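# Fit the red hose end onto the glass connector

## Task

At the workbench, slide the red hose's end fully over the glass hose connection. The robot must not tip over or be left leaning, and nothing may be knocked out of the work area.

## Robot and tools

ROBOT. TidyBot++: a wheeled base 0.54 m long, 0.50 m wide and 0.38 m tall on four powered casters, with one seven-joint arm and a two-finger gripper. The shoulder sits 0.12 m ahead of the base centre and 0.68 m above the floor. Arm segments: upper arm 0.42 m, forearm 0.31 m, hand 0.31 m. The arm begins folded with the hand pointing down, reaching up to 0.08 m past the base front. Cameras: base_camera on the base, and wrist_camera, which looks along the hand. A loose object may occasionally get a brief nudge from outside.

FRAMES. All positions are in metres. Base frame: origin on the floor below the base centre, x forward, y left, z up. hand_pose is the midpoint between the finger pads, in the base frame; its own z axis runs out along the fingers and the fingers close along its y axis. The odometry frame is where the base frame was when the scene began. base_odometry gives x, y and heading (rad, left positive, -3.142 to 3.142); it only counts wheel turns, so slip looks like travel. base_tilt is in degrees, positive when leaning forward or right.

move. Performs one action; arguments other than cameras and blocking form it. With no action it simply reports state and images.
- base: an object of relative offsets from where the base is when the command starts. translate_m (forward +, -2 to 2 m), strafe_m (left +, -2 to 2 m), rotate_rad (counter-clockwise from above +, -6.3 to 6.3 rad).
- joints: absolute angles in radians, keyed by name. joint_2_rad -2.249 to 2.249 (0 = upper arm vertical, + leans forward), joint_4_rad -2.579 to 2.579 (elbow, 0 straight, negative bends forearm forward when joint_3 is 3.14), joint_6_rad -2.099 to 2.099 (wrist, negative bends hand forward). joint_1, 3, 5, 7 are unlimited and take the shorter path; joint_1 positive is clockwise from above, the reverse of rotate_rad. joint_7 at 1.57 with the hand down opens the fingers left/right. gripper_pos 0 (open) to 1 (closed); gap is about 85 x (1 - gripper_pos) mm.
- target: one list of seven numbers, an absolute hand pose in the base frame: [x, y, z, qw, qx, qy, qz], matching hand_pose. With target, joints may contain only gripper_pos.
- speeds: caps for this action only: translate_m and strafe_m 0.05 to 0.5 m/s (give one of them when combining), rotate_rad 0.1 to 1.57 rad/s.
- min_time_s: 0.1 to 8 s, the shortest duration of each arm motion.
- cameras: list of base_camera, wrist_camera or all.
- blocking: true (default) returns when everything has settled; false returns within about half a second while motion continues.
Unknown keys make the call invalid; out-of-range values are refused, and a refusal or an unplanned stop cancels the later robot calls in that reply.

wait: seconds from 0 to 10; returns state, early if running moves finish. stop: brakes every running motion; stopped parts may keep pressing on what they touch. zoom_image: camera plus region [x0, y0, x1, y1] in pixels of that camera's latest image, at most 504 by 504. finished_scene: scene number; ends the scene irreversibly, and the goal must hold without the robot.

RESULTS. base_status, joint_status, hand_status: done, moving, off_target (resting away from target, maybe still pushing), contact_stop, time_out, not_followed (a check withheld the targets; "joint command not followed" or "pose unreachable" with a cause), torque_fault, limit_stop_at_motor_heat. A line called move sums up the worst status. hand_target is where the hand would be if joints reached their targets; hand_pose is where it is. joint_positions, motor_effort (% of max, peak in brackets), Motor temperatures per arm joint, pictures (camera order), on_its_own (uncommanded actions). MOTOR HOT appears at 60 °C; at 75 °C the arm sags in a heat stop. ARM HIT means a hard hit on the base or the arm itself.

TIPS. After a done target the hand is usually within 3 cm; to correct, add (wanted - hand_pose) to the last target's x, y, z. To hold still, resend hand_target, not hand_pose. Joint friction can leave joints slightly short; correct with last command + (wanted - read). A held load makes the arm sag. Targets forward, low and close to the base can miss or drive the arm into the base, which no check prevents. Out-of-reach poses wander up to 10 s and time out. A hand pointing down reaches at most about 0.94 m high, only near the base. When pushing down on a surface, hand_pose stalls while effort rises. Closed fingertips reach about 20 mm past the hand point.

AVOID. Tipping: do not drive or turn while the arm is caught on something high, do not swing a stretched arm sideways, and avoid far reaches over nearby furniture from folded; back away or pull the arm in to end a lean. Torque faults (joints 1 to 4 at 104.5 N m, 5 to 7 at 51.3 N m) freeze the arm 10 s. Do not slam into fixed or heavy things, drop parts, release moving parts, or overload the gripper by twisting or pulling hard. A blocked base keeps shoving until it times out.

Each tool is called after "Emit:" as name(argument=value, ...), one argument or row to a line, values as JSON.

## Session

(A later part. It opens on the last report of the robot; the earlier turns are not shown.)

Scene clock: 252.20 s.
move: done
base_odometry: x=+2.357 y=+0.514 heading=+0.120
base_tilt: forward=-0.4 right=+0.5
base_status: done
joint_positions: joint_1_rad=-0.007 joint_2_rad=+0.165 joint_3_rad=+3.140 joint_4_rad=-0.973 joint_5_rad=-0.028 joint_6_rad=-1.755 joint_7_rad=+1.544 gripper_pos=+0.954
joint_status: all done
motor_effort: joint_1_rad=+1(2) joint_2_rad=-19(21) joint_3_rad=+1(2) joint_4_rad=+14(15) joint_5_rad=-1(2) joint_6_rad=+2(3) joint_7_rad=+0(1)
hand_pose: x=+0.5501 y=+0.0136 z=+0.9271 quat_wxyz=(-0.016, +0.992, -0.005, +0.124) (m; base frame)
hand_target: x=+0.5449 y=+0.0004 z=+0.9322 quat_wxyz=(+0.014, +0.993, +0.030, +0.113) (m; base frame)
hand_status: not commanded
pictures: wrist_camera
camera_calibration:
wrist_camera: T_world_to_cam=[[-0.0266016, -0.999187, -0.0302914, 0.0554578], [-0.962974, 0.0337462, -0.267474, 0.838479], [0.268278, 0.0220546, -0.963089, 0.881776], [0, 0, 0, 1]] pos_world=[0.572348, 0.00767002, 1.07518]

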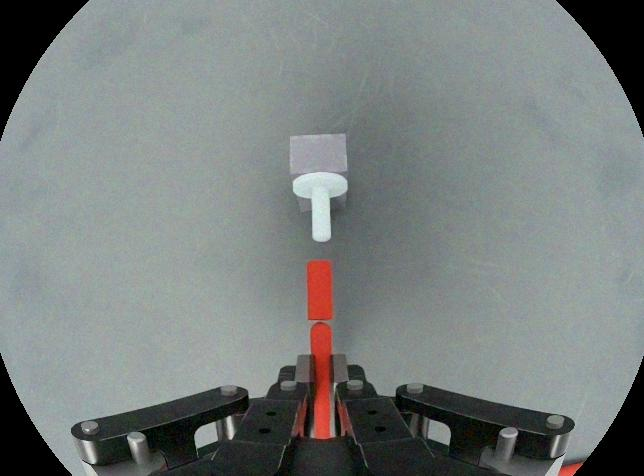

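Emit:
move(
  base={"translate_m": 0.016, "strafe_m": -0.001},
  speeds={"translate_m": 0.05},
  cameras=["wrist_camera"],
)

Emit:
zoom_image(
  camera="wrist_camera",
  region=[270, 170, 370, 350],
)

Scene clock: 256.80 s.
move: done
base_odometry: x=+2.373 y=+0.516 heading=+0.121
base_tilt: forward=-0.4 right=+0.5
base_status: done
joint_positions: joint_1_rad=-0.007 joint_2_rad=+0.167 joint_3_rad=+3.140 joint_4_rad=-0.972 joint_5_rad=-0.028 joint_6_rad=-1.762 joint_7_rad=+1.544 gripper_pos=+0.954
joint_status: not commanded
motor_effort: joint_1_rad=+1(2) joint_2_rad=-19(22) joint_3_rad=+1(2) joint_4_rad=+15(15) joint_5_rad=-1(3) joint_6_rad=+3(4) joint_7_rad=+0(1)
hand_pose: x=+0.5485 y=+0.0136 z=+0.9263 quat_wxyz=(-0.016, +0.993, -0.004, +0.120) (m; base frame)
hand_target: x=+0.5449 y=+0.0004 z=+0.9322 quat_wxyz=(+0.014, +0.993, +0.030, +0.113) (m; base frame)
hand_status: not commanded
pictures: wrist_camera
camera_calibration:
wrist_camera: T_world_to_cam=[[-0.0264286, -0.9992, -0.030007, 0.0551141], [-0.964862, 0.0333474, -0.260634, 0.831513], [0.261426, 0.0220644, -0.964971, 0.886965], [0, 0, 0, 1]] pos_world=[0.571876, 0.00777088, 1.07427]

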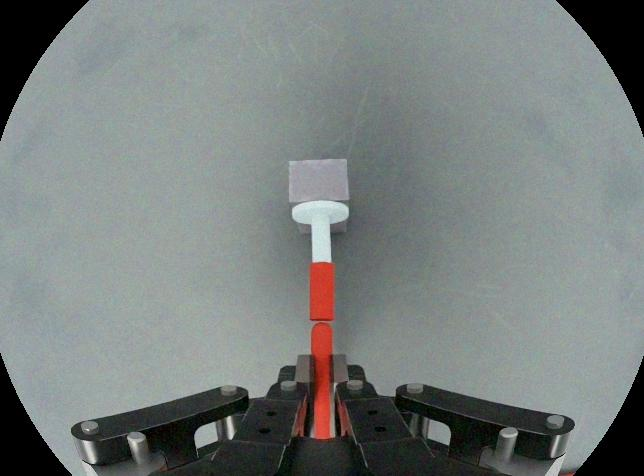

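Scaled by 2.800.

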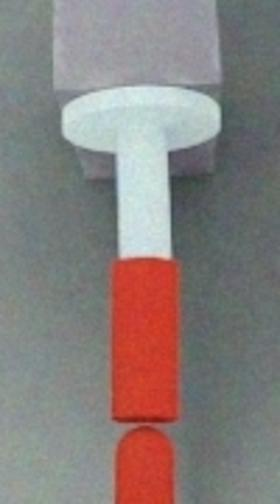

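Emit:
move(
  base={"translate_m": 0.012},
  speeds={"translate_m": 0.05},
  cameras=["wrist_camera"],
)

Emit:
zoom_image(
  camera="wrist_camera",
  region=[270, 180, 370, 360],
)

Scene clock: 261.67 s.
move: done
base_odometry: x=+2.385 y=+0.517 heading=+0.121
base_tilt: forward=-0.4 right=+0.5
base_status: done
joint_positions: joint_1_rad=-0.007 joint_2_rad=+0.167 joint_3_rad=+3.140 joint_4_rad=-0.971 joint_5_rad=-0.028 joint_6_rad=-1.772 joint_7_rad=+1.544 gripper_pos=+0.954
joint_status: not commanded
motor_effort: joint_1_rad=+1(2) joint_2_rad=-19(22) joint_3_rad=+1(2) joint_4_rad=+15(16) joint_5_rad=-1(2) joint_6_rad=+3(5) joint_7_rad=+1(1)
hand_pose: x=+0.5455 y=+0.0136 z=+0.9254 quat_wxyz=(-0.015, +0.993, -0.004, +0.115) (m; base frame)
hand_target: x=+0.5449 y=+0.0004 z=+0.9322 quat_wxyz=(+0.014, +0.993, +0.030, +0.113) (m; base frame)
hand_status: not commanded
pictures: wrist_camera
camera_calibration:
wrist_camera: T_world_to_cam=[[-0.0263812, -0.999216, -0.0295282, 0.0546023], [-0.967635, 0.032941, -0.250195, 0.820267], [0.250971, 0.0219721, -0.967745, 0.895089], [0, 0, 0, 1]] pos_world=[0.570518, 0.00787211, 1.07306]

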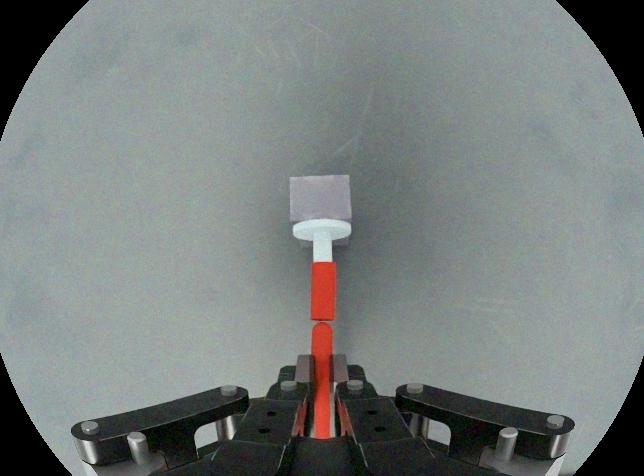

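Scaled by 2.800.

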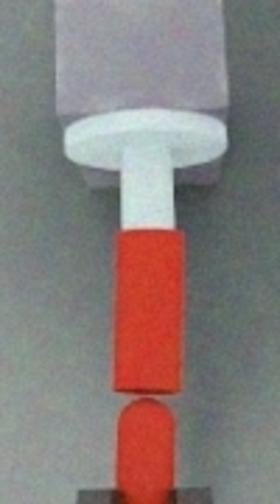

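Emit:
move(
  base={"translate_m": 0.014},
  speeds={"translate_m": 0.05},
  cameras=["wrist_camera"],
)

Emit:
zoom_image(
  camera="wrist_camera",
  region=[270, 180, 370, 360],
)

Scene clock: 266.10 s.
move: done
base_odometry: x=+2.398 y=+0.519 heading=+0.121
base_tilt: forward=-0.4 right=+0.6
base_status: done
joint_positions: joint_1_rad=-0.007 joint_2_rad=+0.167 joint_3_rad=+3.140 joint_4_rad=-0.971 joint_5_rad=-0.028 joint_6_rad=-1.793 joint_7_rad=+1.544 gripper_pos=+0.954
joint_status: not commanded
motor_effort: joint_1_rad=+0(2) joint_2_rad=-18(20) joint_3_rad=+0(2) joint_4_rad=+15(16) joint_5_rad=-2(3) joint_6_rad=+6(8) joint_7_rad=+1(1)
hand_pose: x=+0.5390 y=+0.0135 z=+0.9242 quat_wxyz=(-0.015, +0.994, -0.004, +0.105) (m; base frame)
hand_target: x=+0.5449 y=+0.0004 z=+0.9322 quat_wxyz=(+0.014, +0.993, +0.030, +0.113) (m; base frame)
hand_status: not commanded
pictures: wrist_camera
camera_calibration:
wrist_camera: T_world_to_cam=[[-0.0263622, -0.999245, -0.0285401, 0.053292], [-0.972601, 0.0322352, -0.230237, 0.797871], [0.230983, 0.0216886, -0.972716, 0.910963], [0, 0, 0, 1]] pos_world=[0.566998, 0.00777466, 1.07133]

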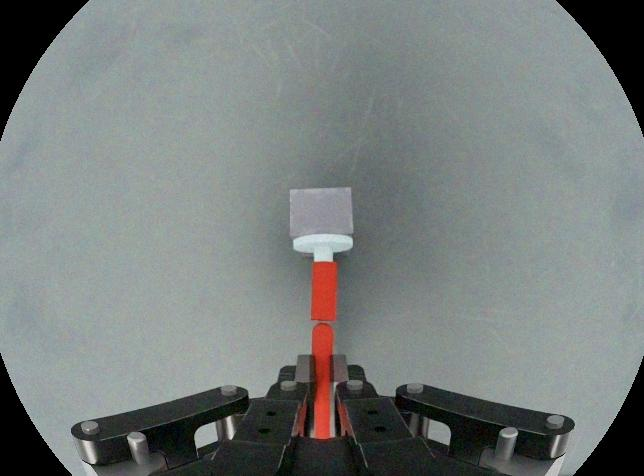

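Scaled by 2.800.

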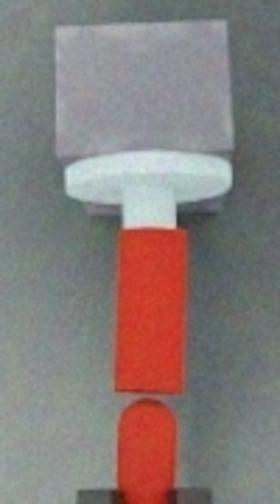

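Emit:
move(
  base={"translate_m": 0.014},
  speeds={"translate_m": 0.05},
  cameras=["wrist_camera"],
)

Emit:
zoom_image(
  camera="wrist_camera",
  region=[270, 180, 370, 360],
)

Scene clock: 270.87 s.
move: done
base_odometry: x=+2.412 y=+0.521 heading=+0.122
base_tilt: forward=-0.5 right=+0.5
base_status: done
joint_positions: joint_1_rad=-0.007 joint_2_rad=+0.166 joint_3_rad=+3.140 joint_4_rad=-0.971 joint_5_rad=-0.026 joint_6_rad=-1.811 joint_7_rad=+1.544 gripper_pos=+0.954
joint_status: not commanded
motor_effort: joint_1_rad=-1(1) joint_2_rad=-18(20) joint_3_rad=+0(1) joint_4_rad=+17(18) joint_5_rad=-4(4) joint_6_rad=+8(11) joint_7_rad=+1(1)
hand_pose: x=+0.5332 y=+0.0130 z=+0.9235 quat_wxyz=(-0.014, +0.995, -0.004, +0.096) (m; base frame)
hand_target: x=+0.5449 y=+0.0004 z=+0.9322 quat_wxyz=(+0.014, +0.993, +0.030, +0.113) (m; base frame)
hand_status: not commanded
pictures: wrist_camera
camera_calibration:
wrist_camera: T_world_to_cam=[[-0.0270887, -0.999287, -0.0263051, 0.0508965], [-0.976354, 0.0320946, -0.21378, 0.778883], [0.214472, 0.019892, -0.976528, 0.924048], [0, 0, 0, 1]] pos_world=[0.563662, 0.00748109, 1.07021]

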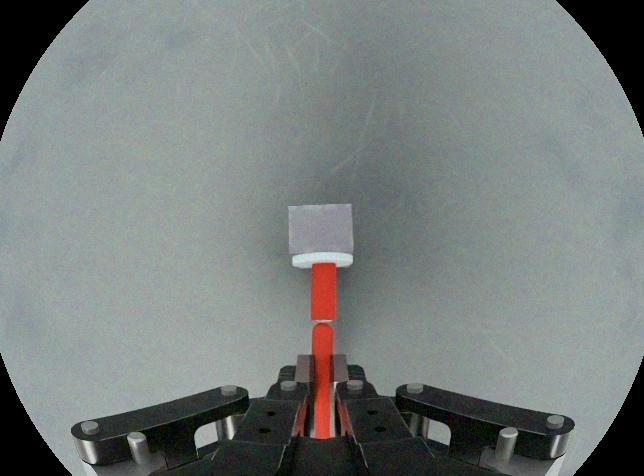

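Scaled by 2.800.

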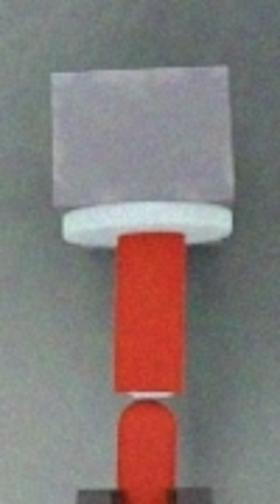

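Emit:
move(
  base={"translate_m": 0.008},
  speeds={"translate_m": 0.05},
  cameras=["wrist_camera"],
)

Emit:
zoom_image(
  camera="wrist_camera",
  region=[270, 230, 370, 360],
)

Scene clock: 276.40 s.
move: done
base_odometry: x=+2.420 y=+0.522 heading=+0.122
base_tilt: forward=-0.4 right=+0.6
base_status: done
joint_positions: joint_1_rad=-0.007 joint_2_rad=+0.163 joint_3_rad=+3.140 joint_4_rad=-0.971 joint_5_rad=-0.026 joint_6_rad=-1.833 joint_7_rad=+1.544 gripper_pos=+0.954
joint_status: not commanded
motor_effort: joint_1_rad=-1(2) joint_2_rad=-17(18) joint_3_rad=-1(2) joint_4_rad=+16(18) joint_5_rad=-4(5) joint_6_rad=+9(16) joint_7_rad=+1(1)
hand_pose: x=+0.5259 y=+0.0127 z=+0.9234 quat_wxyz=(-0.014, +0.996, -0.004, +0.087) (m; base frame)
hand_target: x=+0.5449 y=+0.0004 z=+0.9322 quat_wxyz=(+0.014, +0.993, +0.030, +0.113) (m; base frame)
hand_status: not commanded
pictures: wrist_camera
camera_calibration:
wrist_camera: T_world_to_cam=[[-0.0272374, -0.999319, -0.0249066, 0.0492439], [-0.980293, 0.0315792, -0.195008, 0.756421], [0.195662, 0.0191042, -0.980485, 0.938968], [0, 0, 0, 1]] pos_world=[0.559135, 0.00738494, 1.06938]

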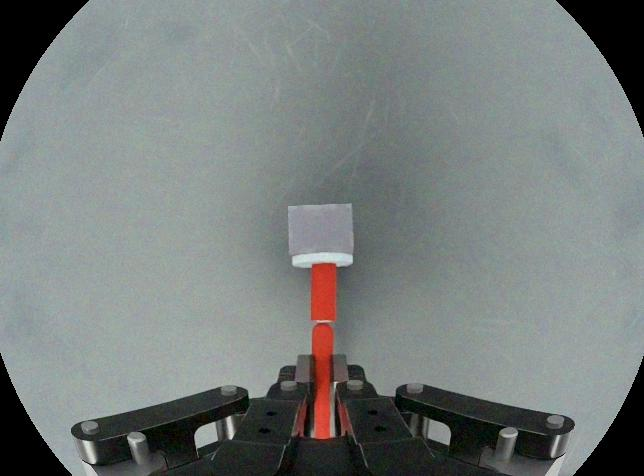

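Scaled by 3.877.

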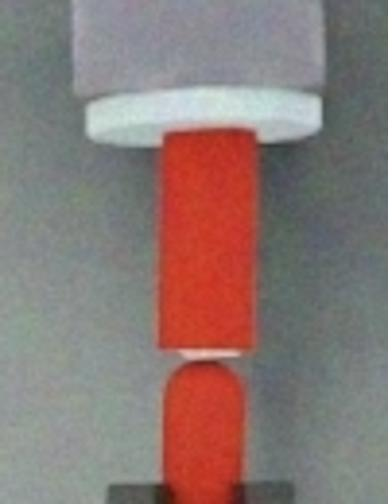

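Emit:
move(
  joints={"joint_2_rad": 0.163, "joint_4_rad": -0.971, "joint_6_rad": -1.833},
)

Emit:
move(
  joints={"gripper_pos": 0.6},
  cameras=["wrist_camera"],
)

Emit:
zoom_image(
  camera="wrist_camera",
  region=[260, 220, 390, 440],
)

Scene clock: 280.73 s.
move: done
base_odometry: x=+2.420 y=+0.522 heading=+0.122
base_tilt: forward=-0.4 right=+0.6
base_status: not commanded
joint_positions: joint_1_rad=-0.007 joint_2_rad=+0.163 joint_3_rad=+3.140 joint_4_rad=-0.972 joint_5_rad=-0.026 joint_6_rad=-1.834 joint_7_rad=+1.544 gripper_pos=+0.954
joint_status: all done
motor_effort: joint_1_rad=-1(1) joint_2_rad=-18(18) joint_3_rad=-1(1) joint_4_rad=+16(17) joint_5_rad=-5(5) joint_6_rad=+7(10) joint_7_rad=+1(1)
hand_pose: x=+0.5256 y=+0.0127 z=+0.9234 quat_wxyz=(-0.014, +0.996, -0.004, +0.086) (m; base frame)
hand_target: x=+0.5260 y=+0.0002 z=+0.9236 quat_wxyz=(+0.014, +0.996, +0.030, +0.087) (m; base frame)
hand_status: not commanded
pictures: none

Scene clock: 281.47 s.
move: done
base_odometry: x=+2.420 y=+0.522 heading=+0.122
base_tilt: forward=-0.4 right=+0.5
base_status: not commanded
joint_positions: joint_1_rad=-0.007 joint_2_rad=+0.163 joint_3_rad=+3.139 joint_4_rad=-0.972 joint_5_rad=-0.026 joint_6_rad=-1.833 joint_7_rad=+1.544 gripper_pos=+0.600
joint_status: all done
motor_effort: joint_1_rad=+1(2) joint_2_rad=-18(19) joint_3_rad=+1(1) joint_4_rad=+14(16) joint_5_rad=-1(5) joint_6_rad=+1(7) joint_7_rad=+1(1)
hand_pose: x=+0.5257 y=+0.0131 z=+0.9235 quat_wxyz=(-0.014, +0.996, -0.004, +0.087) (m; base frame)
hand_target: x=+0.5260 y=+0.0002 z=+0.9236 quat_wxyz=(+0.014, +0.996, +0.030, +0.087) (m; base frame)
hand_status: not commanded
pictures: wrist_camera
camera_calibration:
wrist_camera: T_world_to_cam=[[-0.0261968, -0.999343, -0.0250315, 0.0491966], [-0.980302, 0.0305851, -0.195121, 0.756464], [0.195759, 0.0194269, -0.98046, 0.938993], [0, 0, 0, 1]] pos_world=[0.559036, 0.00778607, 1.06948]

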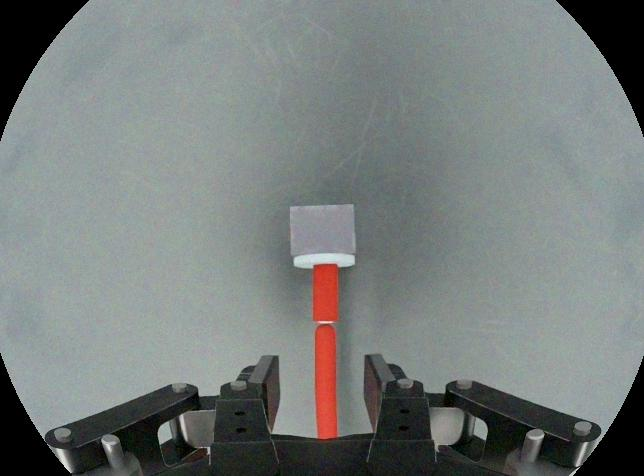

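Scaled by 2.291.

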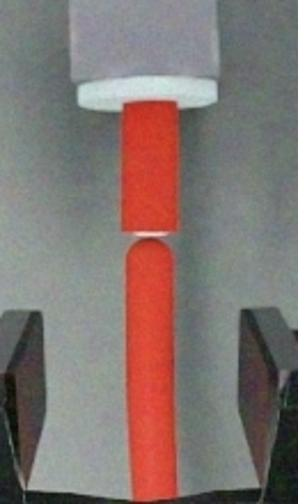

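Emit:
move(
  joints={"joint_2_rad": 0.151, "joint_4_rad": -0.76, "joint_6_rad": -1.93},
  min_time_s=1.5,
)

Emit:
move(
  base={"translate_m": -0.2},
  joints={"joint_2_rad": 0.0, "joint_4_rad": -0.7, "joint_6_rad": -1.6},
  min_time_s=1.5,
  cameras=["wrist_camera"],
)

Emit:
zoom_image(
  camera="wrist_camera",
  region=[260, 120, 400, 300],
)

Scene clock: 287.03 s.
move: done
base_odometry: x=+2.420 y=+0.522 heading=+0.122
base_tilt: forward=-0.4 right=+0.6
base_status: not commanded
joint_positions: joint_1_rad=-0.007 joint_2_rad=+0.162 joint_3_rad=+3.139 joint_4_rad=-0.796 joint_5_rad=-0.026 joint_6_rad=-1.880 joint_7_rad=+1.544 gripper_pos=+0.600
joint_status: all done
motor_effort: joint_1_rad=+1(1) joint_2_rad=-18(20) joint_3_rad=+1(1) joint_4_rad=+13(15) joint_5_rad=-1(2) joint_6_rad=+2(3) joint_7_rad=+1(1)
hand_pose: x=+0.5370 y=+0.0131 z=+0.9808 quat_wxyz=(-0.015, +0.988, -0.002, +0.151) (m; base frame)
hand_target: x=+0.5226 y=+0.0002 z=+0.9933 quat_wxyz=(+0.014, +0.988, +0.027, +0.150) (m; base frame)
hand_status: not commanded
pictures: none

Scene clock: 288.87 s.
move: done
base_odometry: x=+2.221 y=+0.498 heading=+0.122
base_tilt: forward=-0.4 right=+0.6
base_status: done
joint_positions: joint_1_rad=-0.007 joint_2_rad=+0.004 joint_3_rad=+3.138 joint_4_rad=-0.733 joint_5_rad=-0.026 joint_6_rad=-1.654 joint_7_rad=+1.544 gripper_pos=+0.600
joint_status: all done
motor_effort: joint_1_rad=+1(3) joint_2_rad=-13(22) joint_3_rad=+1(3) joint_4_rad=+13(15) joint_5_rad=-1(3) joint_6_rad=+6(7) joint_7_rad=+1(1)
hand_pose: x=+0.5439 y=+0.0139 z=+1.1078 quat_wxyz=(-0.018, +0.930, -0.002, +0.366) (m; base frame)
hand_target: x=+0.5534 y=+0.0014 z=+1.1357 quat_wxyz=(+0.019, +0.912, +0.026, +0.408) (m; base frame)
hand_status: not commanded
pictures: wrist_camera
camera_calibration:
wrist_camera: T_world_to_cam=[[-0.00911307, -0.998999, -0.0437988, 0.0666081], [-0.715459, 0.0371142, -0.697668, 1.22279], [0.698595, 0.0249783, -0.715081, 0.548721], [0, 0, 0, 1]] pos_world=[0.492127, 0.00745252, 1.2484]

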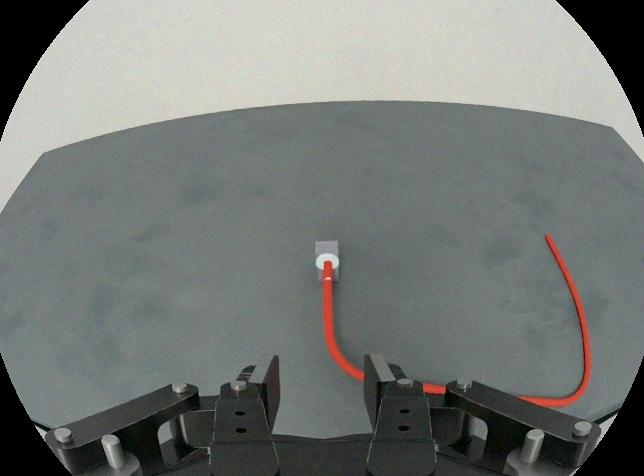

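Scaled by 2.800.

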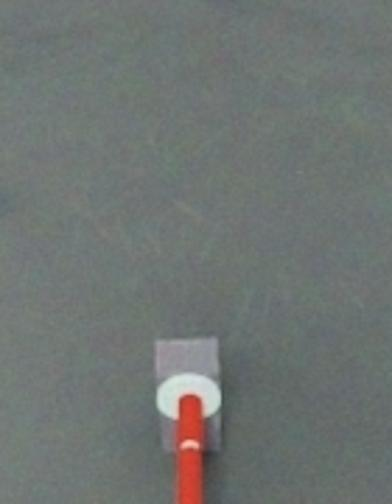

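Emit:
zoom_image(
  camera="wrist_camera",
  region=[300, 230, 360, 300],
)

Scaled by 7.200.

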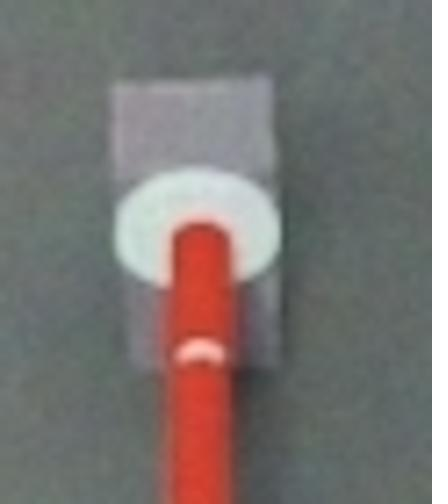

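Emit:
finished_scene(
  scene=1,
)

The scene is finished: the task was done.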